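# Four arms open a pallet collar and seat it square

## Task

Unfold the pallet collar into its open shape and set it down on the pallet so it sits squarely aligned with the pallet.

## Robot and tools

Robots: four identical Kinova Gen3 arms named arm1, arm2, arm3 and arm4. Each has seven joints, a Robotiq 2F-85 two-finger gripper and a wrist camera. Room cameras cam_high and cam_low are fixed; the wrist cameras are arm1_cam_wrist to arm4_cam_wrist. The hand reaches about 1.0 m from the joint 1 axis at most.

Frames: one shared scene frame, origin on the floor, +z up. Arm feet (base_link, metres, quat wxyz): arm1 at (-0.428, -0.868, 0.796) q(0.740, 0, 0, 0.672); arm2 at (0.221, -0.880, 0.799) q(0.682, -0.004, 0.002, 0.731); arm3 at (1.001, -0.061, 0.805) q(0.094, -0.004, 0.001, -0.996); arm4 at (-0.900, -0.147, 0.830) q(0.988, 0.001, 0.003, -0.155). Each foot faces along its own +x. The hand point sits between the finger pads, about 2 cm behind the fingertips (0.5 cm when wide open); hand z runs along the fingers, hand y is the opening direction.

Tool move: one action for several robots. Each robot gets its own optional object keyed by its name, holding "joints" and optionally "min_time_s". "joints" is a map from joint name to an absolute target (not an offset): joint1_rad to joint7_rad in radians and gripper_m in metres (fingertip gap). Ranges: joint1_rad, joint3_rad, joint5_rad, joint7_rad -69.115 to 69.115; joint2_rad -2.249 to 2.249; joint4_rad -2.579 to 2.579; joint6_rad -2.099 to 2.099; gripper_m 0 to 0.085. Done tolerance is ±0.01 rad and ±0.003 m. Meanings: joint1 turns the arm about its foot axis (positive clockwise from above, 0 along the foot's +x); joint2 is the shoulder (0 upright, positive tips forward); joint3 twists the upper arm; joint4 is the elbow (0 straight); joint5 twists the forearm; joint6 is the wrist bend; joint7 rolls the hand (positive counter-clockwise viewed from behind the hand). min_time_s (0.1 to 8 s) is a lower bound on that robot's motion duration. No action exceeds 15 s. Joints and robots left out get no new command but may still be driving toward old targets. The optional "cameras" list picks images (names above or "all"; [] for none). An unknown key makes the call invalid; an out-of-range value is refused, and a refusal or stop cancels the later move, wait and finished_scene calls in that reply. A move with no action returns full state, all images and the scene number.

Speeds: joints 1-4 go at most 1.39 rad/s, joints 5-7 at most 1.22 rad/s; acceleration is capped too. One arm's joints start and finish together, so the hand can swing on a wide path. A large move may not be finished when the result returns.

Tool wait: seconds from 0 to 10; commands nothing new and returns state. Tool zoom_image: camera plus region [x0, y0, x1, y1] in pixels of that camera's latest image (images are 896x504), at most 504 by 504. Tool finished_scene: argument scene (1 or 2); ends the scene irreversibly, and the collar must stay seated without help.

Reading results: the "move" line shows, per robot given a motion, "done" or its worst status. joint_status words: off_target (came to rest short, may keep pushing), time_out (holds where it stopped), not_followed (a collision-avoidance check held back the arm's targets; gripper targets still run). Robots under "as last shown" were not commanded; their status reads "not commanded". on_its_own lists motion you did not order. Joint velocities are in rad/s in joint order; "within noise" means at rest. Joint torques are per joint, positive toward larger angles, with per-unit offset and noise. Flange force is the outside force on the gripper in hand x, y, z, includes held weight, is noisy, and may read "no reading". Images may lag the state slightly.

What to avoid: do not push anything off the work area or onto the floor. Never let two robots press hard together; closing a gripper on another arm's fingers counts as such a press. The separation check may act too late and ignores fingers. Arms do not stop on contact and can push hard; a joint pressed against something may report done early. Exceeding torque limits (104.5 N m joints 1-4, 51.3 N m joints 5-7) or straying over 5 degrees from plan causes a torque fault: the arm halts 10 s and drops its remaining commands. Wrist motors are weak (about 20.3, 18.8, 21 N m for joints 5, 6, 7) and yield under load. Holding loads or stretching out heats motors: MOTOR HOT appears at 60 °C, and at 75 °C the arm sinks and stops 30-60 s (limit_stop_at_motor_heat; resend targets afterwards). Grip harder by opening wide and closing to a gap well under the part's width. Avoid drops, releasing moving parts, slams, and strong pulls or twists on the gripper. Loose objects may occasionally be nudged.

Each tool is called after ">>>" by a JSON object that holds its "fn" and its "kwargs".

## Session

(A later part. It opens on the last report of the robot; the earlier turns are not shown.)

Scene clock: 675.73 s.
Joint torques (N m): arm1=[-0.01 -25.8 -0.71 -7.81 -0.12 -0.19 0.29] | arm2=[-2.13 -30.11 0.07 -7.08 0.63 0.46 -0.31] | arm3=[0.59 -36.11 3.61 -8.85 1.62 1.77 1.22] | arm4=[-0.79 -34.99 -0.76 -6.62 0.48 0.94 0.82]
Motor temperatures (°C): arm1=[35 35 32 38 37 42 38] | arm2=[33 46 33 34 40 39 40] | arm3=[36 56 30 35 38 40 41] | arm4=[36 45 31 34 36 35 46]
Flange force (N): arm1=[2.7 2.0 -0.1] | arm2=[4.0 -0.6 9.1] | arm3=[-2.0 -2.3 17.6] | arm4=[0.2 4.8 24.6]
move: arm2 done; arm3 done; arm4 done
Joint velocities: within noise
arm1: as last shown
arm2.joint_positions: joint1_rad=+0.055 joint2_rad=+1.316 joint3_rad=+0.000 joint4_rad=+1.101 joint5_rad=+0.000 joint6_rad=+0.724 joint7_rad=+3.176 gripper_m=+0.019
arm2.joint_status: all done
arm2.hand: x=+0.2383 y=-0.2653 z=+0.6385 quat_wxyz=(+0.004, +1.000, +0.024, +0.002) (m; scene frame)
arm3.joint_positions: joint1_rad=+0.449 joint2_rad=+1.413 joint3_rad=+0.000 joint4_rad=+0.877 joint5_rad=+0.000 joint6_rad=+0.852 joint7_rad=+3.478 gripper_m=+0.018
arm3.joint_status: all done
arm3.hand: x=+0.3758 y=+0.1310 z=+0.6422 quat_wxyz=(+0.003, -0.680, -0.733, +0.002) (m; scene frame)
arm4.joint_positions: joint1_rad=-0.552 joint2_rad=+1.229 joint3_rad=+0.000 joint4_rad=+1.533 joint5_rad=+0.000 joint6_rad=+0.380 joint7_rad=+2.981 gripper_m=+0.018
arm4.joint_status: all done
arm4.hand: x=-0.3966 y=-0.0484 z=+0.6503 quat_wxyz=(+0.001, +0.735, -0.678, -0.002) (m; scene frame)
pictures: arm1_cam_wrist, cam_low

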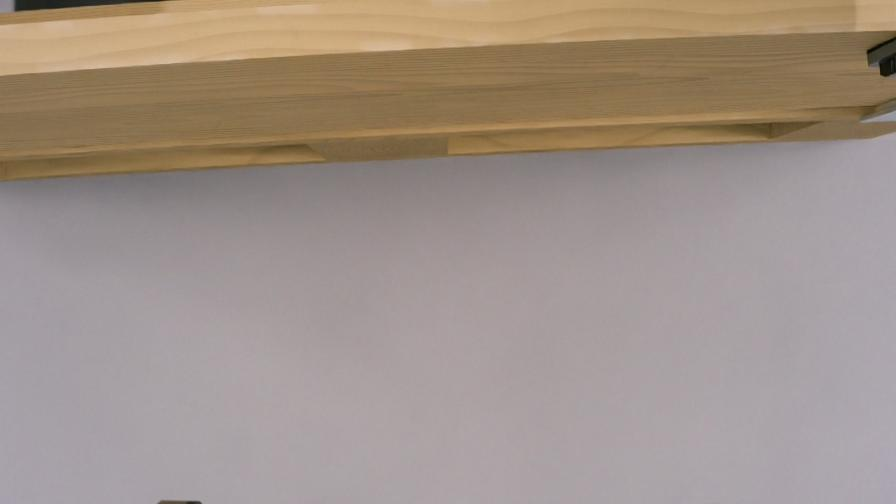

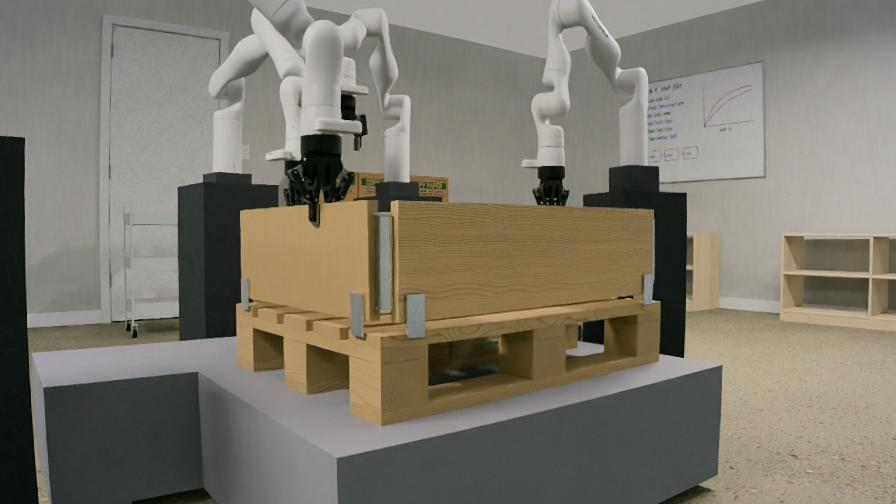

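>>> {"fn": "move", "kwargs": {"arm2": {"joints": {"joint2_rad": 1.34014, "joint4_rad": 1.087302, "joint6_rad": 0.714151}, "min_time_s": 2.5}, "arm3": {"joints": {"joint2_rad": 1.43813, "joint4_rad": 0.859113, "joint6_rad": 0.84435}, "min_time_s": 2.5}, "arm4": {"joints": {"joint2_rad": 1.255379, "joint4_rad": 1.518922, "joint6_rad": 0.367292}, "min_time_s": 2.5}, "cameras": ["arm1_cam_wrist", "cam_low"]}}

>>> {"fn": "zoom_image", "kwargs": {"camera": "cam_low", "region": [225, 250, 455, 350]}}

>>> {"fn": "zoom_image", "kwargs": {"camera": "cam_low", "region": [440, 250, 680, 350]}}

>>> {"fn": "zoom_image", "kwargs": {"camera": "arm1_cam_wrist", "region": [746, 50, 896, 170]}}

Scene clock: 682.97 s.
Joint torques (N m): arm1=[-0.08 -25.84 -0.75 -7.81 -0.14 -0.19 0.24] | arm2=[-1.89 -30.21 0.26 -6.95 0.67 0.47 -0.34] | arm3=[0.73 -36.12 3.76 -8.74 1.66 1.76 1.21] | arm4=[-0.77 -34.8 -0.81 -6.12 0.45 1.07 0.8]
Motor temperatures (°C): arm1=[35 35 32 38 37 42 38] | arm2=[33 46 33 34 40 39 40] | arm3=[36 56 30 36 38 40 41] | arm4=[36 45 31 34 36 35 46]
Flange force (N): arm1=[2.7 2.3 -0.1] | arm2=[3.6 -0.8 9.3] | arm3=[-2.1 -2.6 17.6] | arm4=[0.1 4.2 24.4]
move: arm2 done; arm3 done; arm4 done
Joint velocities: within noise
arm1: as last shown
arm2.joint_positions: joint1_rad=+0.055 joint2_rad=+1.340 joint3_rad=+0.000 joint4_rad=+1.087 joint5_rad=+0.000 joint6_rad=+0.714 joint7_rad=+3.176 gripper_m=+0.019
arm2.joint_status: all done
arm2.hand: x=+0.2383 y=-0.2654 z=+0.6265 quat_wxyz=(+0.004, +1.000, +0.024, +0.002) (m; scene frame)
arm3.joint_positions: joint1_rad=+0.449 joint2_rad=+1.438 joint3_rad=+0.000 joint4_rad=+0.859 joint5_rad=+0.000 joint6_rad=+0.844 joint7_rad=+3.478 gripper_m=+0.018
arm3.joint_status: all done
arm3.hand: x=+0.3757 y=+0.1310 z=+0.6302 quat_wxyz=(+0.003, -0.680, -0.733, +0.002) (m; scene frame)
arm4.joint_positions: joint1_rad=-0.552 joint2_rad=+1.255 joint3_rad=+0.000 joint4_rad=+1.519 joint5_rad=+0.000 joint6_rad=+0.367 joint7_rad=+2.981 gripper_m=+0.018
arm4.joint_status: all done
arm4.hand: x=-0.3967 y=-0.0484 z=+0.6383 quat_wxyz=(+0.001, +0.735, -0.678, -0.002) (m; scene frame)
pictures: arm1_cam_wrist, cam_low

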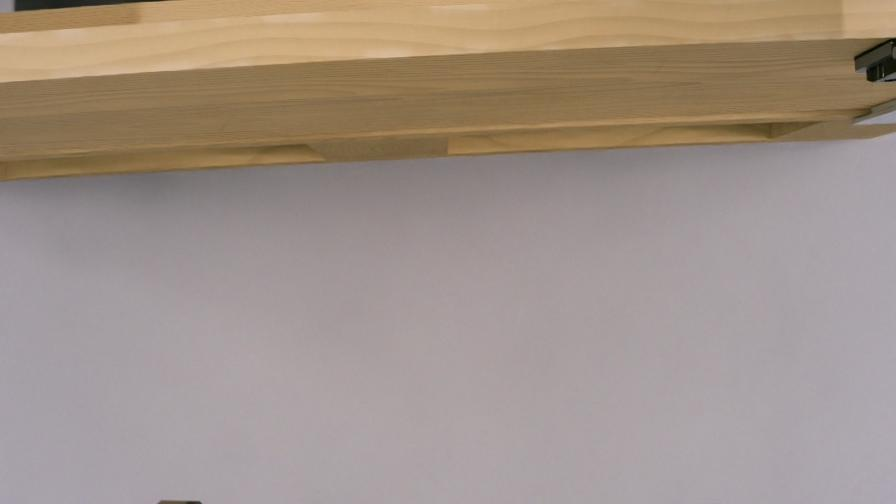

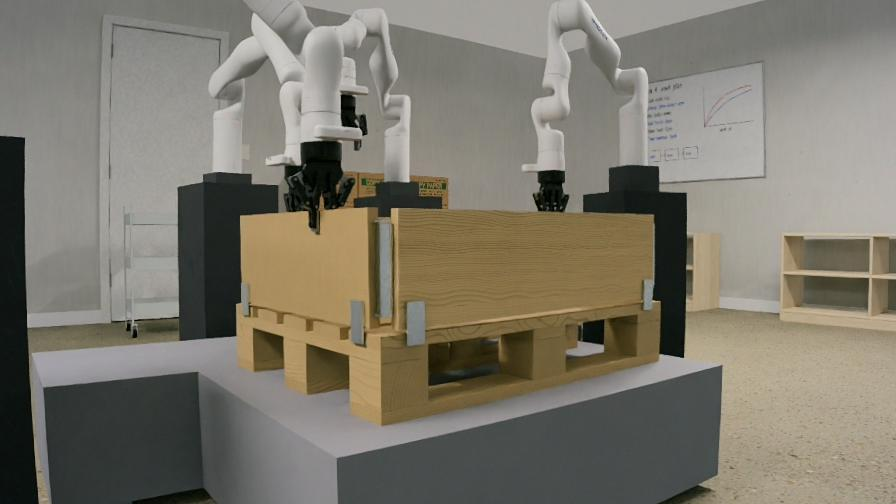

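Scaled by 2.191 from the camera's 896x504 image, which has a finer 1280x720 frame.

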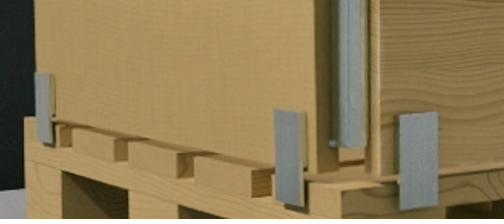

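Scaled by 2.100 from the camera's 896x504 image, which has a finer 1280x720 frame.

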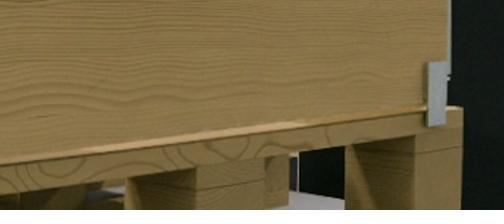

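Scaled by 3.360 from the camera's 896x504 image, which has a finer 1280x720 frame.

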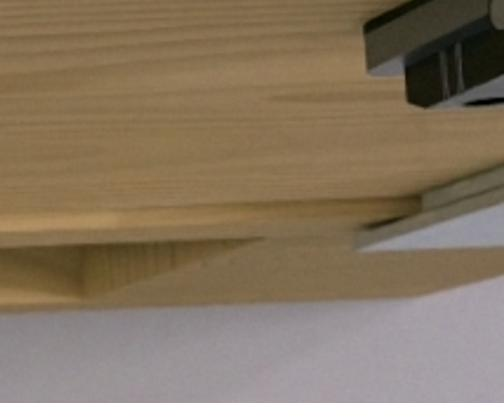

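>>> {"fn": "move", "kwargs": {"arm2": {"joints":{"joint2_rad":1.34614,"joint4_rad":1.083902,"joint6_rad":0.711551},"min_time_s":1.2}, "arm3": {"joints":{"joint2_rad":1.44428,"joint4_rad":0.854763,"joint6_rad":0.84255},"min_time_s":1.2}, "arm4": {"joints":{"joint2_rad":1.261979,"joint4_rad":1.515392,"joint6_rad":0.364222},"min_time_s":1.2}, "cameras": ["cam_low"]}}

Scene clock: 688.47 s.
Joint torques (N m): arm1=[-0.06 -25.8 -0.76 -7.87 -0.14 -0.2 0.29] | arm2=[-1.85 -30.17 0.26 -6.93 0.69 0.43 -0.32] | arm3=[0.9 -35.88 3.84 -8.57 1.68 1.78 1.21] | arm4=[-0.8 -34.68 -0.84 -5.89 0.47 1.16 0.84]
Motor temperatures (°C): arm1=[35 35 32 38 37 42 38] | arm2=[33 46 33 34 40 39 40] | arm3=[36 55 30 36 38 40 41] | arm4=[36 45 31 34 36 35 46]
Flange force (N): arm1=[2.4 1.9 -0.1] | arm2=[3.5 -0.9 9.2] | arm3=[-2.2 -3.0 17.4] | arm4=[0.1 3.9 24.4]
move: arm2 done; arm3 done; arm4 done
Joint velocities: within noise
arm1: as last shown
arm2.joint_positions: joint1_rad=+0.055 joint2_rad=+1.346 joint3_rad=+0.000 joint4_rad=+1.084 joint5_rad=+0.000 joint6_rad=+0.712 joint7_rad=+3.176 gripper_m=+0.019
arm2.joint_status: all done
arm2.hand: x=+0.2383 y=-0.2655 z=+0.6235 quat_wxyz=(+0.004, +1.000, +0.024, +0.002) (m; scene frame)
arm3.joint_positions: joint1_rad=+0.449 joint2_rad=+1.444 joint3_rad=+0.000 joint4_rad=+0.855 joint5_rad=+0.000 joint6_rad=+0.843 joint7_rad=+3.478 gripper_m=+0.018
arm3.joint_status: all done
arm3.hand: x=+0.3757 y=+0.1310 z=+0.6272 quat_wxyz=(+0.003, -0.680, -0.733, +0.002) (m; scene frame)
arm4.joint_positions: joint1_rad=-0.552 joint2_rad=+1.262 joint3_rad=+0.000 joint4_rad=+1.515 joint5_rad=+0.000 joint6_rad=+0.364 joint7_rad=+2.981 gripper_m=+0.018
arm4.joint_status: all done
arm4.hand: x=-0.3967 y=-0.0484 z=+0.6353 quat_wxyz=(+0.001, +0.735, -0.678, -0.002) (m; scene frame)
pictures: cam_low

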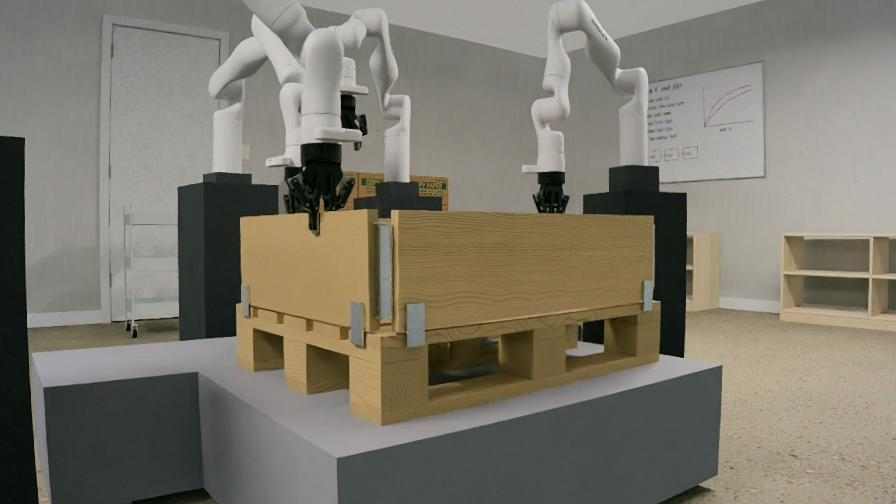

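>>> {"fn": "zoom_image", "kwargs": {"camera": "cam_low", "region": [225, 270, 445, 365]}}

>>> {"fn": "zoom_image", "kwargs": {"camera": "cam_low", "region": [440, 260, 670, 360]}}

Scaled by 2.291 from the camera's 896x504 image, which has a finer 1280x720 frame.

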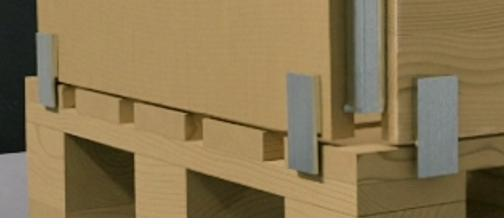

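Scaled by 2.191 from the camera's 896x504 image, which has a finer 1280x720 frame.

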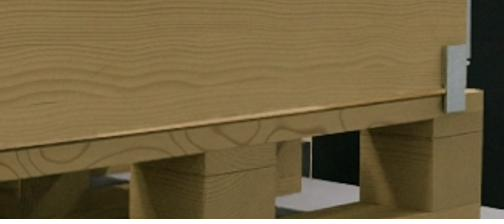

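>>> {"fn": "move", "kwargs": {"arm2": {"joints":{"joint2_rad":1.35014,"joint4_rad":1.081652,"joint6_rad":0.709801},"min_time_s":1.0}, "arm3": {"joints":{"joint2_rad":1.44838,"joint4_rad":0.851863,"joint6_rad":0.84135},"min_time_s":1.0}, "arm4": {"joints":{"joint2_rad":1.266379,"joint4_rad":1.513042,"joint6_rad":0.362172},"min_time_s":1.0}, "cameras": ["cam_low"]}}

>>> {"fn": "zoom_image", "kwargs": {"camera": "cam_low", "region": [225, 270, 445, 365]}}

>>> {"fn": "zoom_image", "kwargs": {"camera": "cam_low", "region": [440, 260, 670, 360]}}

Scene clock: 691.37 s.
Joint torques (N m): arm1=[-0.06 -25.77 -0.72 -7.84 -0.16 -0.18 0.27] | arm2=[-1.94 -30.25 0.13 -6.97 0.62 0.42 -0.34] | arm3=[0.81 -35.82 3.87 -8.46 1.65 1.89 1.2] | arm4=[-0.88 -34.42 -0.94 -5.67 0.49 1.25 0.84]
Motor temperatures (°C): arm1=[35 35 32 38 37 42 38] | arm2=[33 46 33 34 40 39 40] | arm3=[36 55 30 36 38 40 41] | arm4=[36 45 31 34 36 35 46]
Flange force (N): arm1=[2.5 1.9 -0.1] | arm2=[3.7 -0.8 9.2] | arm3=[-2.0 -3.0 17.5] | arm4=[0.2 3.7 24.1]
move: arm2 done; arm3 done; arm4 done
Joint velocities: within noise
arm1: as last shown
arm2.joint_positions: joint1_rad=+0.055 joint2_rad=+1.350 joint3_rad=+0.000 joint4_rad=+1.082 joint5_rad=+0.000 joint6_rad=+0.710 joint7_rad=+3.176 gripper_m=+0.019
arm2.joint_status: all done
arm2.hand: x=+0.2383 y=-0.2655 z=+0.6215 quat_wxyz=(+0.004, +1.000, +0.024, +0.002) (m; scene frame)
arm3.joint_positions: joint1_rad=+0.449 joint2_rad=+1.448 joint3_rad=+0.000 joint4_rad=+0.852 joint5_rad=+0.000 joint6_rad=+0.841 joint7_rad=+3.478 gripper_m=+0.018
arm3.joint_status: all done
arm3.hand: x=+0.3757 y=+0.1310 z=+0.6252 quat_wxyz=(+0.003, -0.680, -0.733, +0.002) (m; scene frame)
arm4.joint_positions: joint1_rad=-0.552 joint2_rad=+1.266 joint3_rad=+0.000 joint4_rad=+1.513 joint5_rad=+0.000 joint6_rad=+0.362 joint7_rad=+2.981 gripper_m=+0.018
arm4.joint_status: all done
arm4.hand: x=-0.3968 y=-0.0484 z=+0.6333 quat_wxyz=(+0.001, +0.735, -0.678, -0.002) (m; scene frame)
pictures: cam_low

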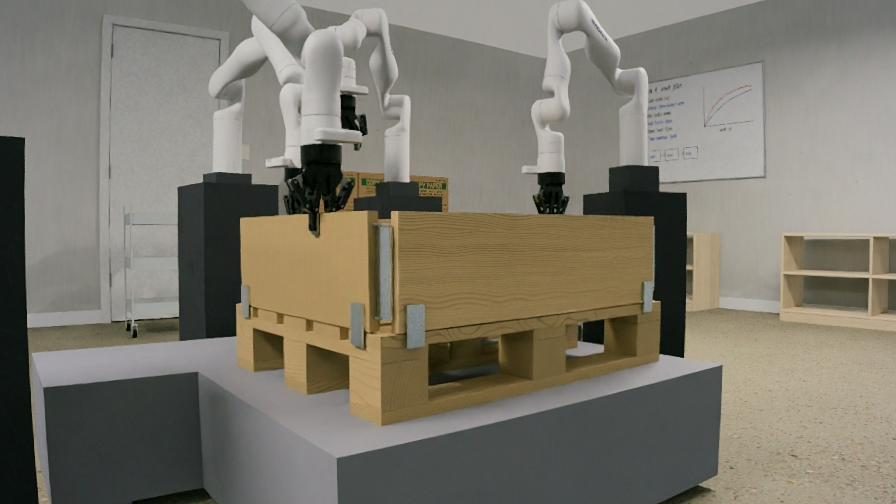

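Scaled by 2.291 from the camera's 896x504 image, which has a finer 1280x720 frame.

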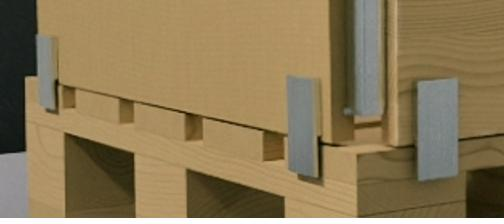

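Scaled by 2.191 from the camera's 896x504 image, which has a finer 1280x720 frame.

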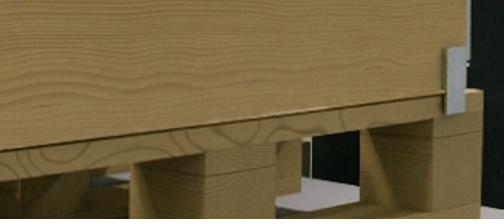

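>>> {"fn": "move", "kwargs": {"arm2": {"joints":{"joint2_rad":1.35414,"joint4_rad":1.079402,"joint6_rad":0.708051},"min_time_s":1.0}, "arm3": {"joints":{"joint2_rad":1.45248,"joint4_rad":0.848963,"joint6_rad":0.84015},"min_time_s":1.0}, "arm4": {"joints":{"joint2_rad":1.270779,"joint4_rad":1.510692,"joint6_rad":0.360122},"min_time_s":1.0}, "cameras": ["cam_low"]}}

>>> {"fn": "zoom_image", "kwargs": {"camera": "cam_low", "region": [225, 270, 445, 365]}}

>>> {"fn": "zoom_image", "kwargs": {"camera": "cam_low", "region": [440, 260, 670, 360]}}

Scene clock: 693.87 s.
Joint torques (N m): arm1=[-0.03 -25.81 -0.77 -7.82 -0.18 -0.16 0.3] | arm2=[-1.72 -29.71 0.35 -6.86 0.66 0.34 -0.35] | arm3=[0.59 -35.46 3.44 -8.24 1.49 1.86 1.2] | arm4=[-0.84 -34.31 -0.95 -5.43 0.46 1.37 0.83]
Motor temperatures (°C): arm1=[35 35 32 38 37 42 38] | arm2=[33 46 33 34 40 39 40] | arm3=[36 55 30 36 38 40 41] | arm4=[36 45 31 34 36 35 46]
Flange force (N): arm1=[2.6 2.0 0.0] | arm2=[3.4 -0.6 8.2] | arm3=[-1.5 -3.5 17.0] | arm4=[0.1 3.3 24.2]
move: arm2 done; arm3 done; arm4 done
Joint velocities: within noise
arm1.joint_positions: joint1_rad=+0.673 joint2_rad=+1.039 joint3_rad=+0.000 joint4_rad=+0.969 joint5_rad=+0.000 joint6_rad=+1.133 joint7_rad=+5.482 gripper_m=+0.085
arm1.joint_status: not commanded
arm1.hand: x=+0.0400 y=-0.4200 z=+0.8492 quat_wxyz=(+0.000, +0.707, +0.707, +0.000) (m; scene frame)
arm2.joint_positions: joint1_rad=+0.055 joint2_rad=+1.354 joint3_rad=+0.000 joint4_rad=+1.079 joint5_rad=+0.000 joint6_rad=+0.708 joint7_rad=+3.176 gripper_m=+0.019
arm2.joint_status: all done
arm2.hand: x=+0.2383 y=-0.2656 z=+0.6195 quat_wxyz=(+0.004, +1.000, +0.024, +0.002) (m; scene frame)
arm3.joint_positions: joint1_rad=+0.449 joint2_rad=+1.452 joint3_rad=+0.000 joint4_rad=+0.849 joint5_rad=+0.000 joint6_rad=+0.840 joint7_rad=+3.478 gripper_m=+0.018
arm3.joint_status: all done
arm3.hand: x=+0.3757 y=+0.1310 z=+0.6232 quat_wxyz=(+0.003, -0.680, -0.733, +0.002) (m; scene frame)
arm4.joint_positions: joint1_rad=-0.552 joint2_rad=+1.271 joint3_rad=+0.000 joint4_rad=+1.511 joint5_rad=+0.000 joint6_rad=+0.360 joint7_rad=+2.981 gripper_m=+0.018
arm4.joint_status: all done
arm4.hand: x=-0.3969 y=-0.0484 z=+0.6313 quat_wxyz=(+0.001, +0.735, -0.678, -0.002) (m; scene frame)
pictures: cam_low

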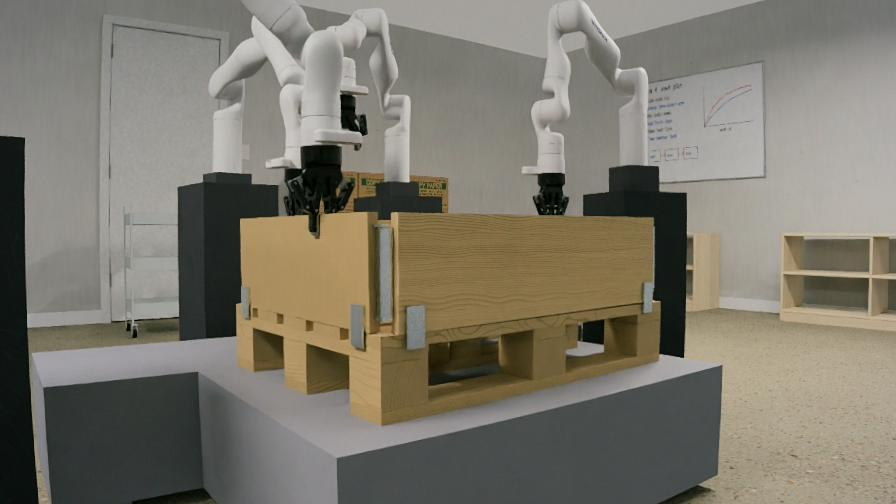

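Scaled by 2.291 from the camera's 896x504 image, which has a finer 1280x720 frame.

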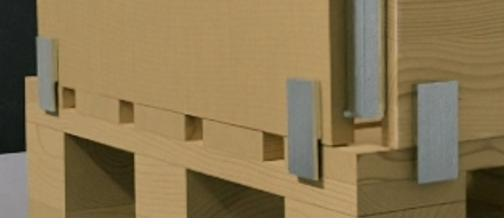

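Scaled by 2.191 from the camera's 896x504 image, which has a finer 1280x720 frame.

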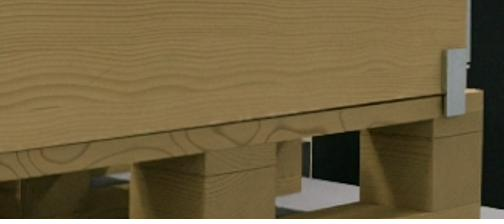

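>>> {"fn": "move", "kwargs": {"arm2": {"joints":{"joint2_rad":1.35614,"joint4_rad":1.078272,"joint6_rad":0.707181},"min_time_s":1.0}, "arm3": {"joints":{"joint2_rad":1.45453,"joint4_rad":0.847513,"joint6_rad":0.83955},"min_time_s":1.0}, "arm4": {"joints":{"joint2_rad":1.275179,"joint4_rad":1.508342,"joint6_rad":0.358072},"min_time_s":1.0}, "cameras": ["cam_low"]}}

>>> {"fn": "zoom_image", "kwargs": {"camera": "cam_low", "region": [225, 270, 445, 365]}}

>>> {"fn": "zoom_image", "kwargs": {"camera": "cam_low", "region": [440, 260, 670, 360]}}

Scene clock: 696.67 s.
Joint torques (N m): arm1=[-0.06 -25.8 -0.77 -7.91 -0.17 -0.17 0.28] | arm2=[-0.49 -24.58 0.93 -5.88 0.78 -0.18 -0.27] | arm3=[0.37 -29.29 3.24 -7.22 1.44 0.75 1.28] | arm4=[-0.63 -34.45 -0.58 -6.18 0.57 1.07 0.84]
Motor temperatures (°C): arm1=[35 35 32 38 37 42 38] | arm2=[33 46 33 34 40 39 40] | arm3=[36 55 30 36 38 40 41] | arm4=[36 45 31 34 36 35 46]
Flange force (N): arm1=[2.2 1.6 0.0] | arm2=[1.1 1.3 -1.5] | arm3=[-2.4 -0.4 5.1] | arm4=[-0.1 5.4 23.2]
move: arm2 done; arm3 done; arm4 done
Joint velocities: within noise
arm1: as last shown
arm2.joint_positions: joint1_rad=+0.055 joint2_rad=+1.356 joint3_rad=+0.000 joint4_rad=+1.078 joint5_rad=+0.000 joint6_rad=+0.707 joint7_rad=+3.176 gripper_m=+0.019
arm2.joint_status: all done
arm2.hand: x=+0.2383 y=-0.2656 z=+0.6185 quat_wxyz=(+0.004, +1.000, +0.024, +0.002) (m; scene frame)
arm3.joint_positions: joint1_rad=+0.449 joint2_rad=+1.455 joint3_rad=+0.000 joint4_rad=+0.847 joint5_rad=+0.000 joint6_rad=+0.840 joint7_rad=+3.478 gripper_m=+0.018
arm3.joint_status: all done
arm3.hand: x=+0.3757 y=+0.1310 z=+0.6222 quat_wxyz=(+0.003, -0.680, -0.733, +0.002) (m; scene frame)
arm4.joint_positions: joint1_rad=-0.552 joint2_rad=+1.275 joint3_rad=+0.000 joint4_rad=+1.508 joint5_rad=+0.000 joint6_rad=+0.358 joint7_rad=+2.981 gripper_m=+0.018
arm4.joint_status: all done
arm4.hand: x=-0.3969 y=-0.0484 z=+0.6293 quat_wxyz=(+0.001, +0.735, -0.678, -0.002) (m; scene frame)
pictures: cam_low

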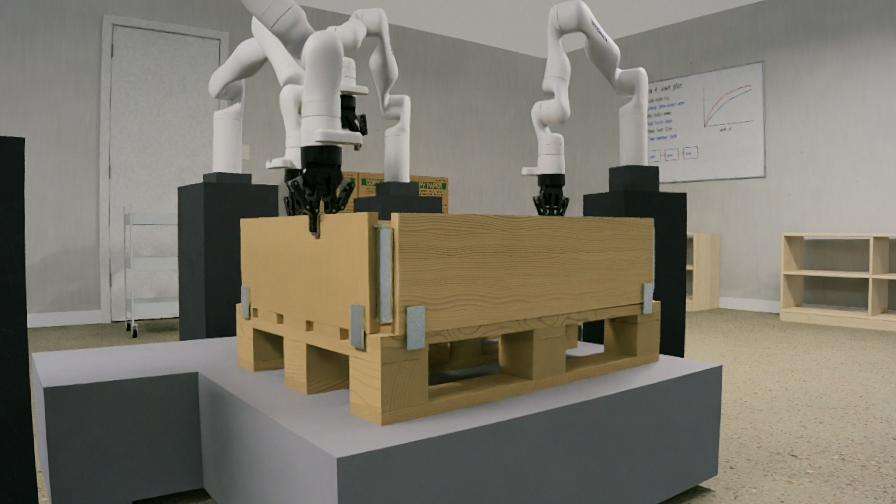

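Scaled by 2.291 from the camera's 896x504 image, which has a finer 1280x720 frame.

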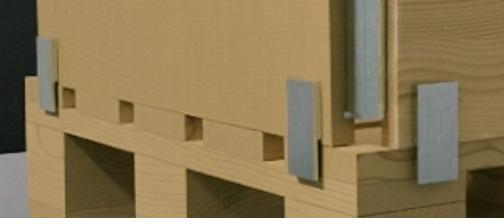

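Scaled by 2.191 from the camera's 896x504 image, which has a finer 1280x720 frame.

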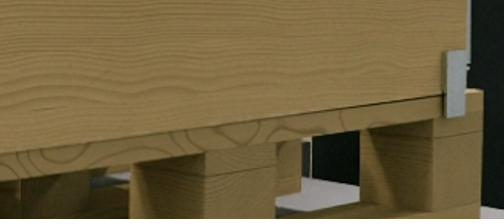

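>>> {"fn": "move", "kwargs": {"arm4": {"joints":{"joint2_rad":1.279579,"joint4_rad":1.505992,"joint6_rad":0.356022},"min_time_s":1.2}, "cameras": ["cam_low"]}}

>>> {"fn": "zoom_image", "kwargs": {"camera": "cam_low", "region": [440, 260, 670, 360]}}

Scene clock: 698.87 s.
Joint torques (N m): arm1=[-0.04 -25.79 -0.77 -7.86 -0.18 -0.21 0.29] | arm2=[-0.46 -25.12 0.99 -6.25 0.81 -0.28 -0.23] | arm3=[1.69 -27.22 4 -5.36 1.71 1.59 1.17] | arm4=[-0.66 -28.85 -1.3 -5.72 0.21 0.6 0.69]
Motor temperatures (°C): arm1=[35 35 32 38 37 42 38] | arm2=[33 46 33 34 40 39 40] | arm3=[36 55 30 36 38 40 41] | arm4=[36 44 31 34 36 35 46]
Flange force (N): arm1=[2.5 1.9 -0.1] | arm2=[0.9 2.0 -0.9] | arm3=[-2.8 -4.6 4.1] | arm4=[0.4 6.9 10.8]
move: arm4 done
Joint velocities: within noise
arm1, arm2, arm3: as last shown
arm4.joint_positions: joint1_rad=-0.552 joint2_rad=+1.280 joint3_rad=+0.000 joint4_rad=+1.506 joint5_rad=+0.000 joint6_rad=+0.356 joint7_rad=+2.981 gripper_m=+0.018
arm4.joint_status: all done
arm4.hand: x=-0.3970 y=-0.0484 z=+0.6273 quat_wxyz=(+0.001, +0.735, -0.678, -0.002) (m; scene frame)
pictures: cam_low

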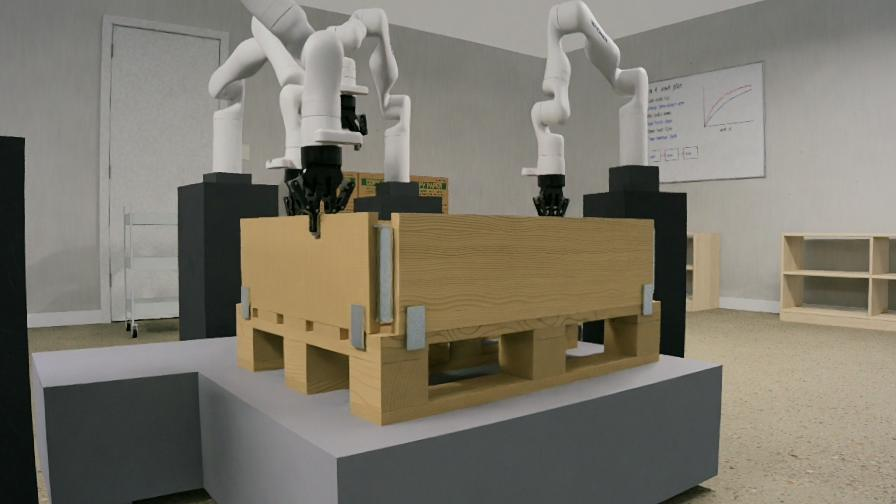

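Scaled by 2.191 from the camera's 896x504 image, which has a finer 1280x720 frame.

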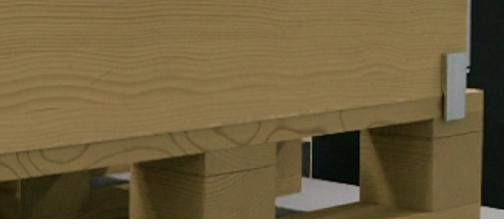

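>>> {"fn": "move", "kwargs": {"arm4": {"joints":{"joint2_rad":1.281779,"joint4_rad":1.504812,"joint6_rad":0.355002},"min_time_s":1.2}, "cameras": ["cam_low", "arm1_cam_wrist"]}}

>>> {"fn": "zoom_image", "kwargs": {"camera": "cam_low", "region": [440, 260, 670, 360]}}

Scene clock: 701.00 s.
Joint torques (N m): arm1=[-0.08 -25.8 -0.7 -7.83 -0.13 -0.18 0.29] | arm2=[-0.55 -25 0.82 -5.89 0.82 -0.11 -0.24] | arm3=[1.7 -27 3.94 -5.35 1.68 1.42 1.14] | arm4=[1.03 -23.52 0.79 -5.13 0.69 0.14 0.78]
Motor temperatures (°C): arm1=[35 35 32 38 37 42 38] | arm2=[33 46 33 34 40 39 40] | arm3=[36 54 30 36 38 40 41] | arm4=[36 44 31 34 36 35 46]
Flange force (N): arm1=[2.5 2.0 -0.1] | arm2=[1.1 0.9 -0.6] | arm3=[-2.7 -4.8 3.6] | arm4=[-2.9 8.2 -0.8]
move: arm4 done
Joint velocities: within noise
arm1, arm2, arm3: as last shown
arm4.joint_positions: joint1_rad=-0.552 joint2_rad=+1.282 joint3_rad=+0.000 joint4_rad=+1.505 joint5_rad=+0.000 joint6_rad=+0.355 joint7_rad=+2.981 gripper_m=+0.018
arm4.joint_status: all done
arm4.hand: x=-0.3971 y=-0.0484 z=+0.6263 quat_wxyz=(+0.001, +0.735, -0.678, -0.002) (m; scene frame)
pictures: arm1_cam_wrist, cam_low

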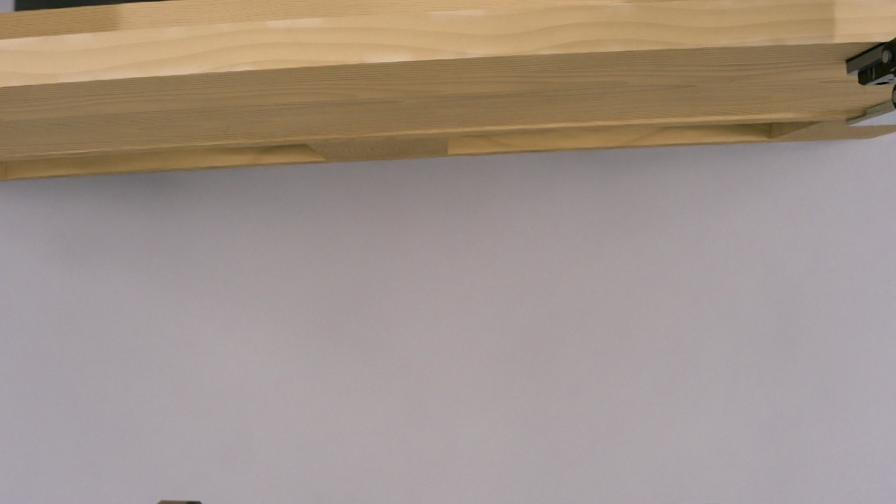

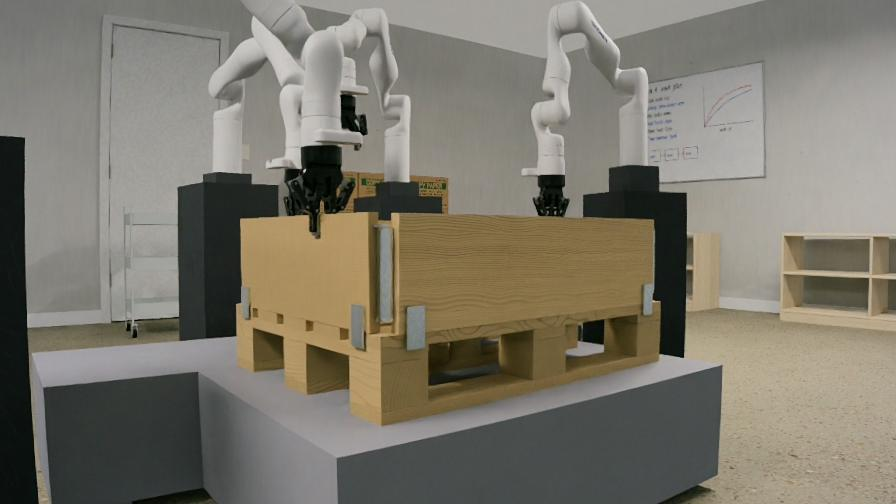

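Scaled by 2.191 from the camera's 896x504 image, which has a finer 1280x720 frame.

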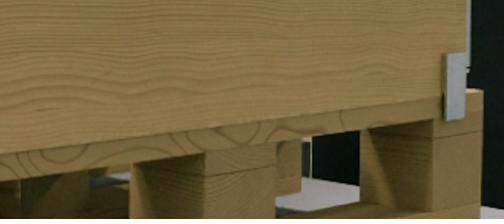

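>>> {"fn": "move", "kwargs": {"arm3": {"joints":{"joint2_rad":1.45556,"joint4_rad":0.846783,"joint6_rad":0.83925},"min_time_s":1.0}, "arm1": {"joints":{"joint1_rad":-0.133471,"joint2_rad":0.662749,"joint4_rad":1.835747,"joint6_rad":0.643097,"joint7_rad":4.675314},"min_time_s":2.5}, "cameras": ["arm1_cam_wrist"]}}

>>> {"fn": "zoom_image", "kwargs": {"camera": "arm1_cam_wrist", "region": [240, 0, 740, 300]}}

Scene clock: 705.53 s.
Joint torques (N m): arm1=[-0.02 -17.98 -0.78 -5.11 -0.07 -0.12 0.26] | arm2=[-0.39 -25 1 -5.6 0.85 0.08 -0.26] | arm3=[1.36 -24.27 3.65 -5.68 1.61 0.32 1.09] | arm4=[1.03 -23.62 0.71 -5.11 0.72 0.18 0.8]
Motor temperatures (°C): arm1=[35 35 32 38 37 42 38] | arm2=[33 46 33 34 40 39 40] | arm3=[36 54 30 36 38 40 41] | arm4=[36 44 31 34 36 35 46]
Flange force (N): arm1=[1.5 -0.7 0.0] | arm2=[1.0 0.0 -0.1] | arm3=[-3.6 -0.9 -3.3] | arm4=[-3.0 8.2 -0.5]
move: arm1 done; arm3 done
Joint velocities: within noise
arm1.joint_positions: joint1_rad=-0.133 joint2_rad=+0.663 joint3_rad=+0.000 joint4_rad=+1.836 joint5_rad=+0.000 joint6_rad=+0.643 joint7_rad=+4.675 gripper_m=+0.085
arm1.joint_status: all done
arm1.hand: x=-0.4200 y=-0.4196 z=+0.8492 quat_wxyz=(+0.000, +0.707, +0.707, +0.000) (m; scene frame)
arm2, arm4: as last shown
arm3.joint_positions: joint1_rad=+0.449 joint2_rad=+1.456 joint3_rad=+0.000 joint4_rad=+0.847 joint5_rad=+0.000 joint6_rad=+0.839 joint7_rad=+3.478 gripper_m=+0.018
arm3.joint_status: all done
arm3.hand: x=+0.3757 y=+0.1310 z=+0.6217 quat_wxyz=(+0.003, -0.680, -0.733, +0.002) (m; scene frame)
pictures: arm1_cam_wrist

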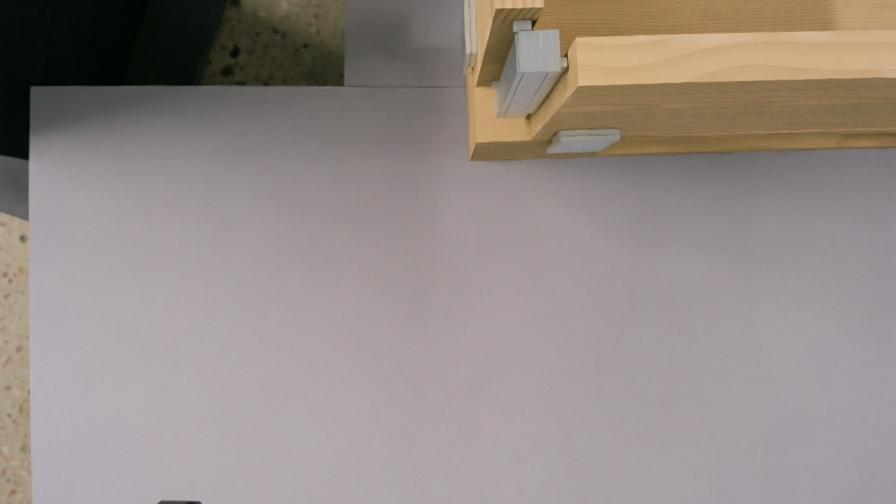

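Scaled by 1.008 from the camera's 896x504 image, which has a finer 1280x720 frame.

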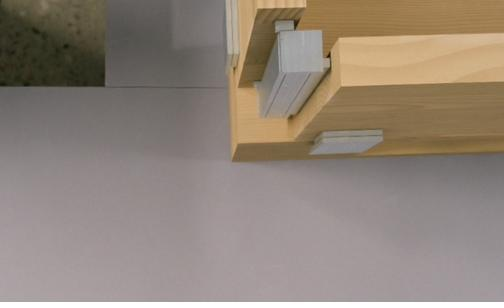

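>>> {"fn": "move", "kwargs": {"arm2": {"joints":{"gripper_m":0.03}}, "arm3": {"joints":{"gripper_m":0.03}}, "arm4": {"joints":{"gripper_m":0.03}}}}

>>> {"fn": "move", "kwargs": {"arm2": {"joints":{"gripper_m":0.055}}, "arm3": {"joints":{"gripper_m":0.055}}, "arm4": {"joints":{"gripper_m":0.055}}, "cameras": ["cam_low", "arm1_cam_wrist"]}}

Scene clock: 707.27 s.
Joint torques (N m): arm1=[-0.08 -18.01 -0.76 -5.06 -0.09 -0.18 0.28] | arm2=[0.22 -26.79 0.73 -6.39 0.42 0.1 -0.27] | arm3=[-0.97 -25.47 2.14 -6.75 0.61 0.32 0.37] | arm4=[0.44 -22.99 0.49 -5.15 -0.08 0.01 -0.18]
Motor temperatures (°C): arm1=[35 35 32 38 37 42 38] | arm2=[33 46 33 34 40 39 40] | arm3=[36 54 30 36 38 40 41] | arm4=[36 44 31 34 36 35 46]
Flange force (N): arm1=[1.8 -0.6 -0.1] | arm2=[-0.1 1.1 2.6] | arm3=[-0.7 4.6 -2.5] | arm4=[0.1 7.8 -2.1]
move: arm2 done; arm3 done; arm4 done
Joint velocities: within noise
arm1: as last shown
arm2.joint_positions: joint1_rad=+0.055 joint2_rad=+1.356 joint3_rad=+0.000 joint4_rad=+1.078 joint5_rad=+0.000 joint6_rad=+0.707 joint7_rad=+3.176 gripper_m=+0.030
arm2.joint_status: all done
arm2.hand: x=+0.2383 y=-0.2656 z=+0.6185 quat_wxyz=(+0.004, +1.000, +0.024, +0.002) (m; scene frame)
arm3.joint_positions: joint1_rad=+0.449 joint2_rad=+1.456 joint3_rad=+0.000 joint4_rad=+0.847 joint5_rad=+0.000 joint6_rad=+0.839 joint7_rad=+3.478 gripper_m=+0.030
arm3.joint_status: all done
arm3.hand: x=+0.3758 y=+0.1310 z=+0.6217 quat_wxyz=(+0.003, -0.680, -0.733, +0.002) (m; scene frame)
arm4.joint_positions: joint1_rad=-0.552 joint2_rad=+1.282 joint3_rad=+0.000 joint4_rad=+1.505 joint5_rad=+0.000 joint6_rad=+0.355 joint7_rad=+2.981 gripper_m=+0.030
arm4.joint_status: all done
arm4.hand: x=-0.3971 y=-0.0484 z=+0.6263 quat_wxyz=(+0.001, +0.735, -0.678, -0.003) (m; scene frame)
pictures: none

Scene clock: 708.10 s.
Joint torques (N m): arm1=[-0.05 -18.04 -0.91 -5.1 -0.09 -0.15 0.26] | arm2=[0.27 -26.78 0.76 -6.36 0.43 0.1 -0.27] | arm3=[-0.98 -25.37 2.03 -6.8 0.61 0.37 0.4] | arm4=[0.52 -22.96 0.49 -5.1 -0.09 0.04 -0.17]
Motor temperatures (°C): arm1=[35 35 32 38 37 42 38] | arm2=[33 46 33 34 40 39 40] | arm3=[36 54 30 36 38 40 41] | arm4=[36 44 31 34 36 35 46]
Flange force (N): arm1=[1.7 -0.7 0.1] | arm2=[-0.1 1.0 2.6] | arm3=[-1.0 5.2 -2.8] | arm4=[-0.1 7.8 -2.1]
move: arm2 done; arm3 done; arm4 done
Joint velocities: within noise
arm1: as last shown
arm2.joint_positions: joint1_rad=+0.055 joint2_rad=+1.356 joint3_rad=+0.000 joint4_rad=+1.078 joint5_rad=+0.000 joint6_rad=+0.707 joint7_rad=+3.176 gripper_m=+0.055
arm2.joint_status: all done
arm2.hand: x=+0.2383 y=-0.2656 z=+0.6185 quat_wxyz=(+0.004, +1.000, +0.024, +0.002) (m; scene frame)
arm3.joint_positions: joint1_rad=+0.449 joint2_rad=+1.456 joint3_rad=+0.000 joint4_rad=+0.847 joint5_rad=+0.000 joint6_rad=+0.839 joint7_rad=+3.478 gripper_m=+0.055
arm3.joint_status: all done
arm3.hand: x=+0.3757 y=+0.1310 z=+0.6217 quat_wxyz=(+0.003, -0.680, -0.733, +0.002) (m; scene frame)
arm4.joint_positions: joint1_rad=-0.552 joint2_rad=+1.282 joint3_rad=+0.000 joint4_rad=+1.505 joint5_rad=+0.000 joint6_rad=+0.355 joint7_rad=+2.981 gripper_m=+0.055
arm4.joint_status: all done
arm4.hand: x=-0.3971 y=-0.0484 z=+0.6263 quat_wxyz=(+0.001, +0.735, -0.678, -0.003) (m; scene frame)
pictures: arm1_cam_wrist, cam_low

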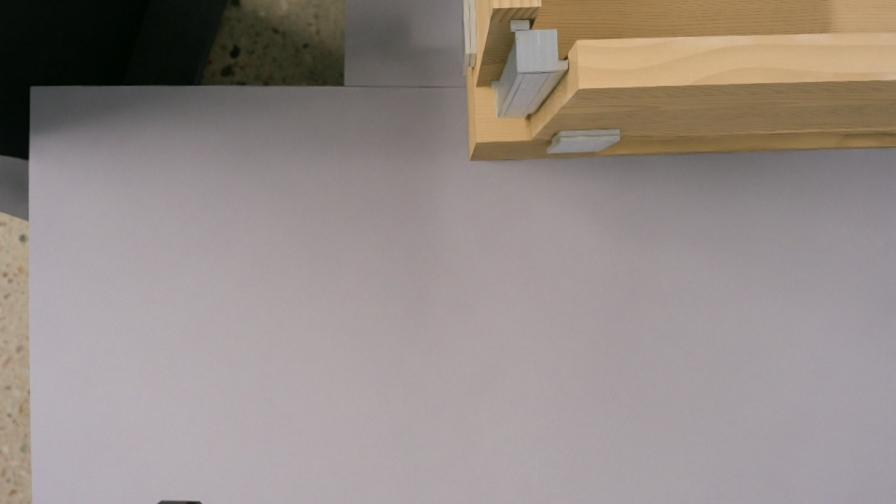

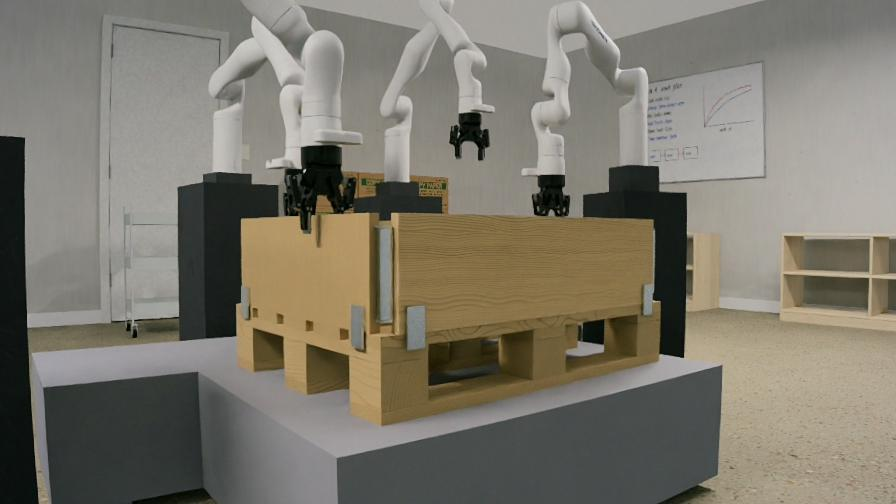

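>>> {"fn": "zoom_image", "kwargs": {"camera": "cam_low", "region": [225, 140, 455, 360]}}

>>> {"fn": "zoom_image", "kwargs": {"camera": "cam_low", "region": [440, 160, 680, 360]}}

Scaled by 2.191 from the camera's 896x504 image, which has a finer 1280x720 frame.

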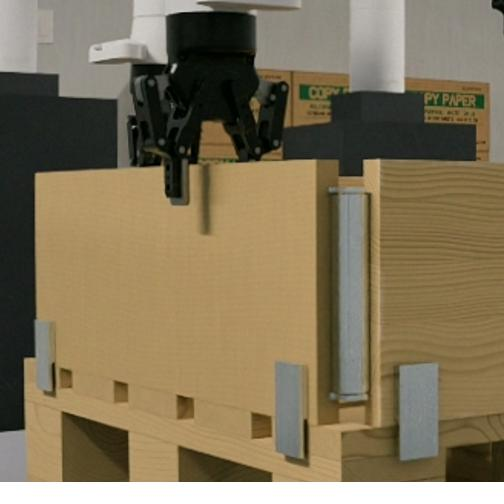

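Scaled by 2.100 from the camera's 896x504 image, which has a finer 1280x720 frame.

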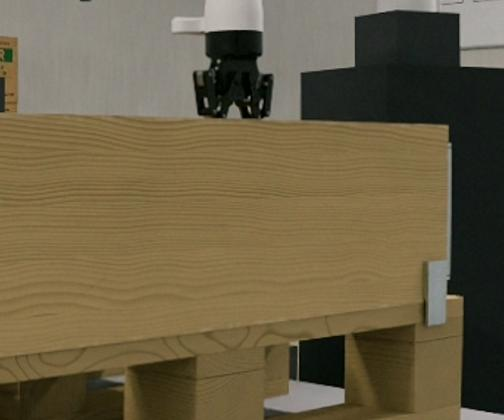

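>>> {"fn": "move", "kwargs": {"arm2": {"joints":{"joint2_rad":1.257336,"joint4_rad":1.12999,"joint6_rad":0.754267},"min_time_s":2}, "arm3": {"joints":{"joint2_rad":1.354944,"joint4_rad":0.912743,"joint6_rad":0.873906},"min_time_s":2}, "arm4": {"joints":{"joint2_rad":1.171738,"joint4_rad":1.560263,"joint6_rad":0.409592},"min_time_s":2}, "cameras": ["cam_low", "arm1_cam_wrist", "cam_high", "arm2_cam_wrist", "arm3_cam_wrist", "arm4_cam_wrist"]}}

Scene clock: 713.53 s.
Joint torques (N m): arm1=[-0.09 -18.04 -0.79 -5.13 -0.09 -0.11 0.23] | arm2=[0.29 -26.63 0.69 -6.75 0.42 0.06 -0.27] | arm3=[-1.02 -25.18 2.01 -7.04 0.6 0.33 0.33] | arm4=[0.52 -22.7 0.47 -5.54 -0.05 0.07 -0.16]
Motor temperatures (°C): arm1=[35 35 32 38 37 42 38] | arm2=[33 46 33 34 40 39 40] | arm3=[36 54 30 36 38 40 41] | arm4=[36 44 31 34 36 35 46]
Flange force (N): arm1=[1.5 -0.5 0.2] | arm2=[-0.2 1.0 2.7] | arm3=[-0.8 5.3 -2.5] | arm4=[-0.1 7.7 -1.2]
move: arm2 done; arm3 done; arm4 done
Joint velocities: within noise
arm1: as last shown
arm2.joint_positions: joint1_rad=+0.055 joint2_rad=+1.257 joint3_rad=+0.000 joint4_rad=+1.130 joint5_rad=+0.000 joint6_rad=+0.754 joint7_rad=+3.176 gripper_m=+0.055
arm2.joint_status: all done
arm2.hand: x=+0.2381 y=-0.2650 z=+0.6685 quat_wxyz=(+0.004, +1.000, +0.024, +0.002) (m; scene frame)
arm3.joint_positions: joint1_rad=+0.449 joint2_rad=+1.355 joint3_rad=+0.000 joint4_rad=+0.913 joint5_rad=+0.000 joint6_rad=+0.874 joint7_rad=+3.478 gripper_m=+0.055
arm3.joint_status: all done
arm3.hand: x=+0.3760 y=+0.1310 z=+0.6717 quat_wxyz=(+0.003, -0.680, -0.733, +0.002) (m; scene frame)
arm4.joint_positions: joint1_rad=-0.552 joint2_rad=+1.172 joint3_rad=+0.000 joint4_rad=+1.560 joint5_rad=+0.000 joint6_rad=+0.410 joint7_rad=+2.981 gripper_m=+0.055
arm4.joint_status: all done
arm4.hand: x=-0.3965 y=-0.0485 z=+0.6763 quat_wxyz=(+0.001, +0.735, -0.678, -0.002) (m; scene frame)
pictures: arm1_cam_wrist, arm2_cam_wrist, arm3_cam_wrist, arm4_cam_wrist, cam_high, cam_low

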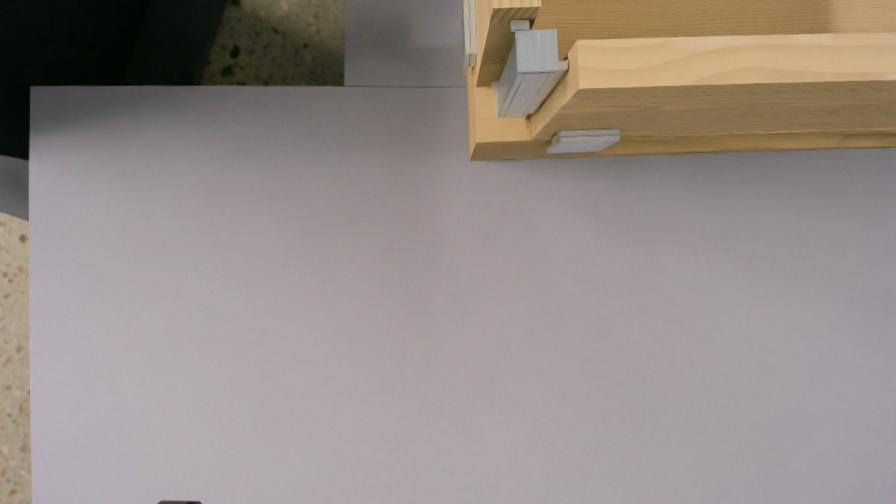

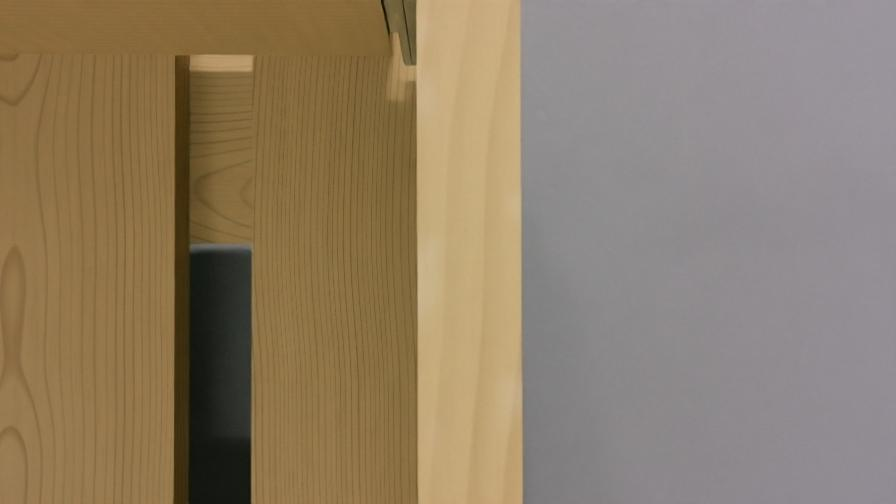

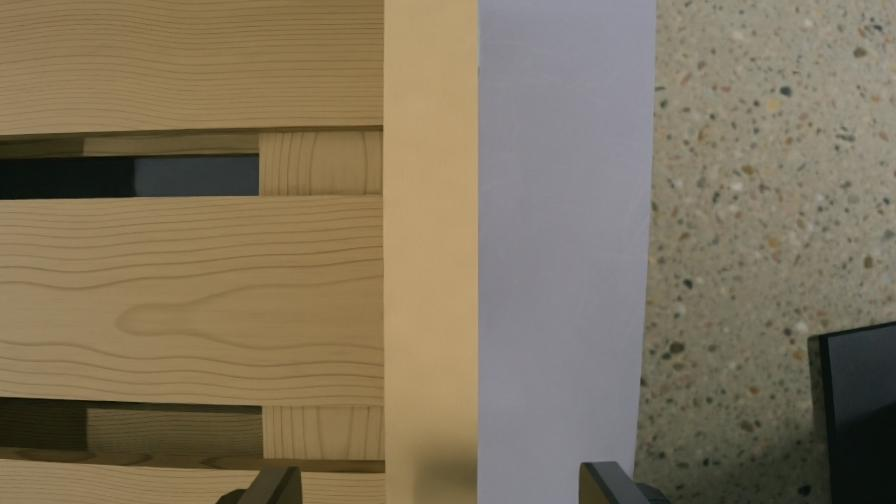

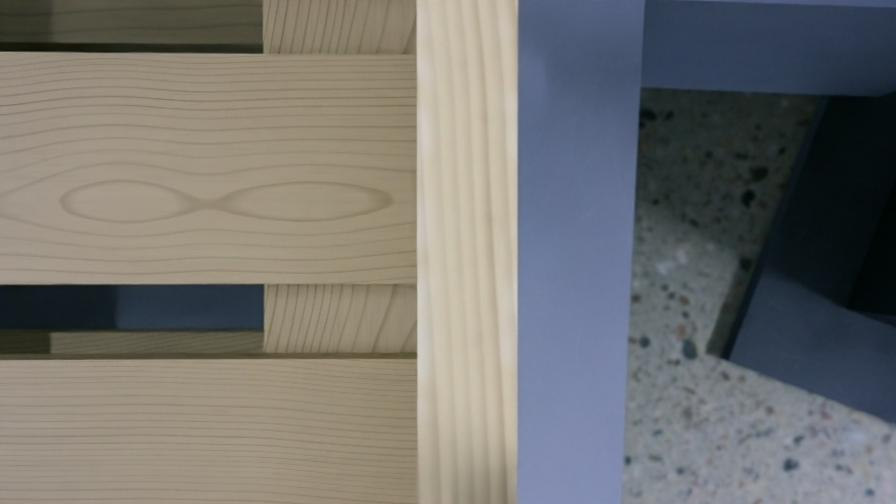

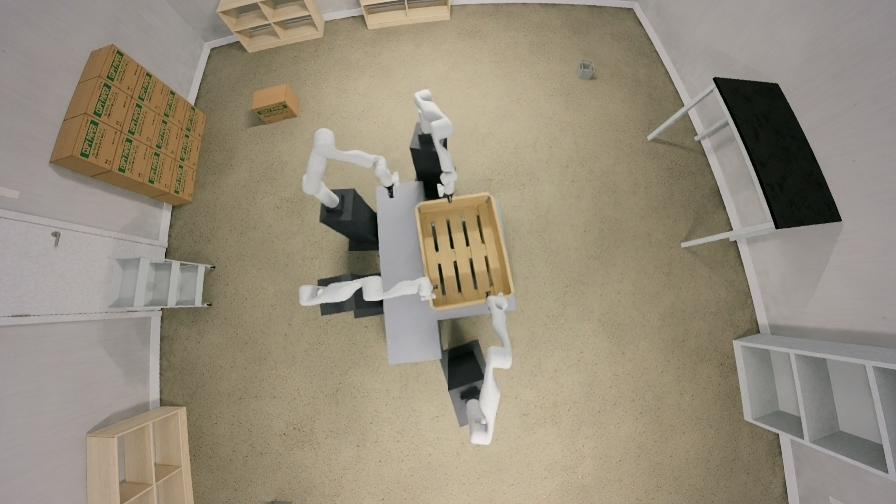

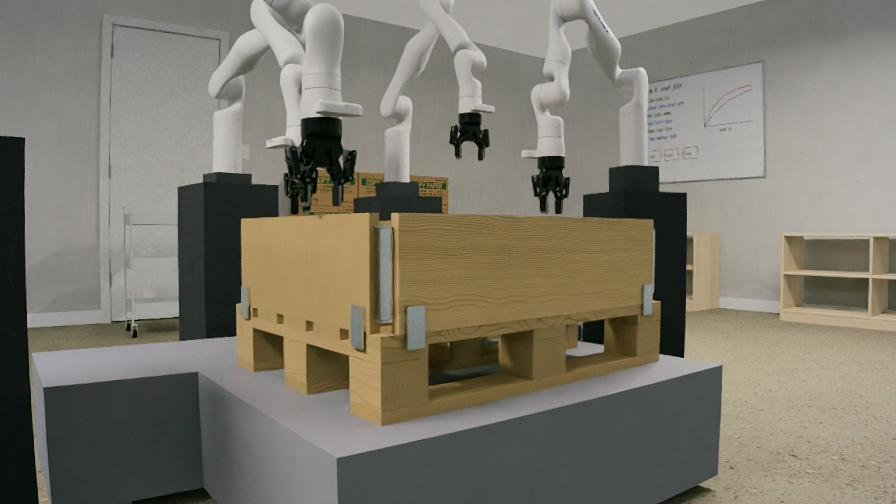

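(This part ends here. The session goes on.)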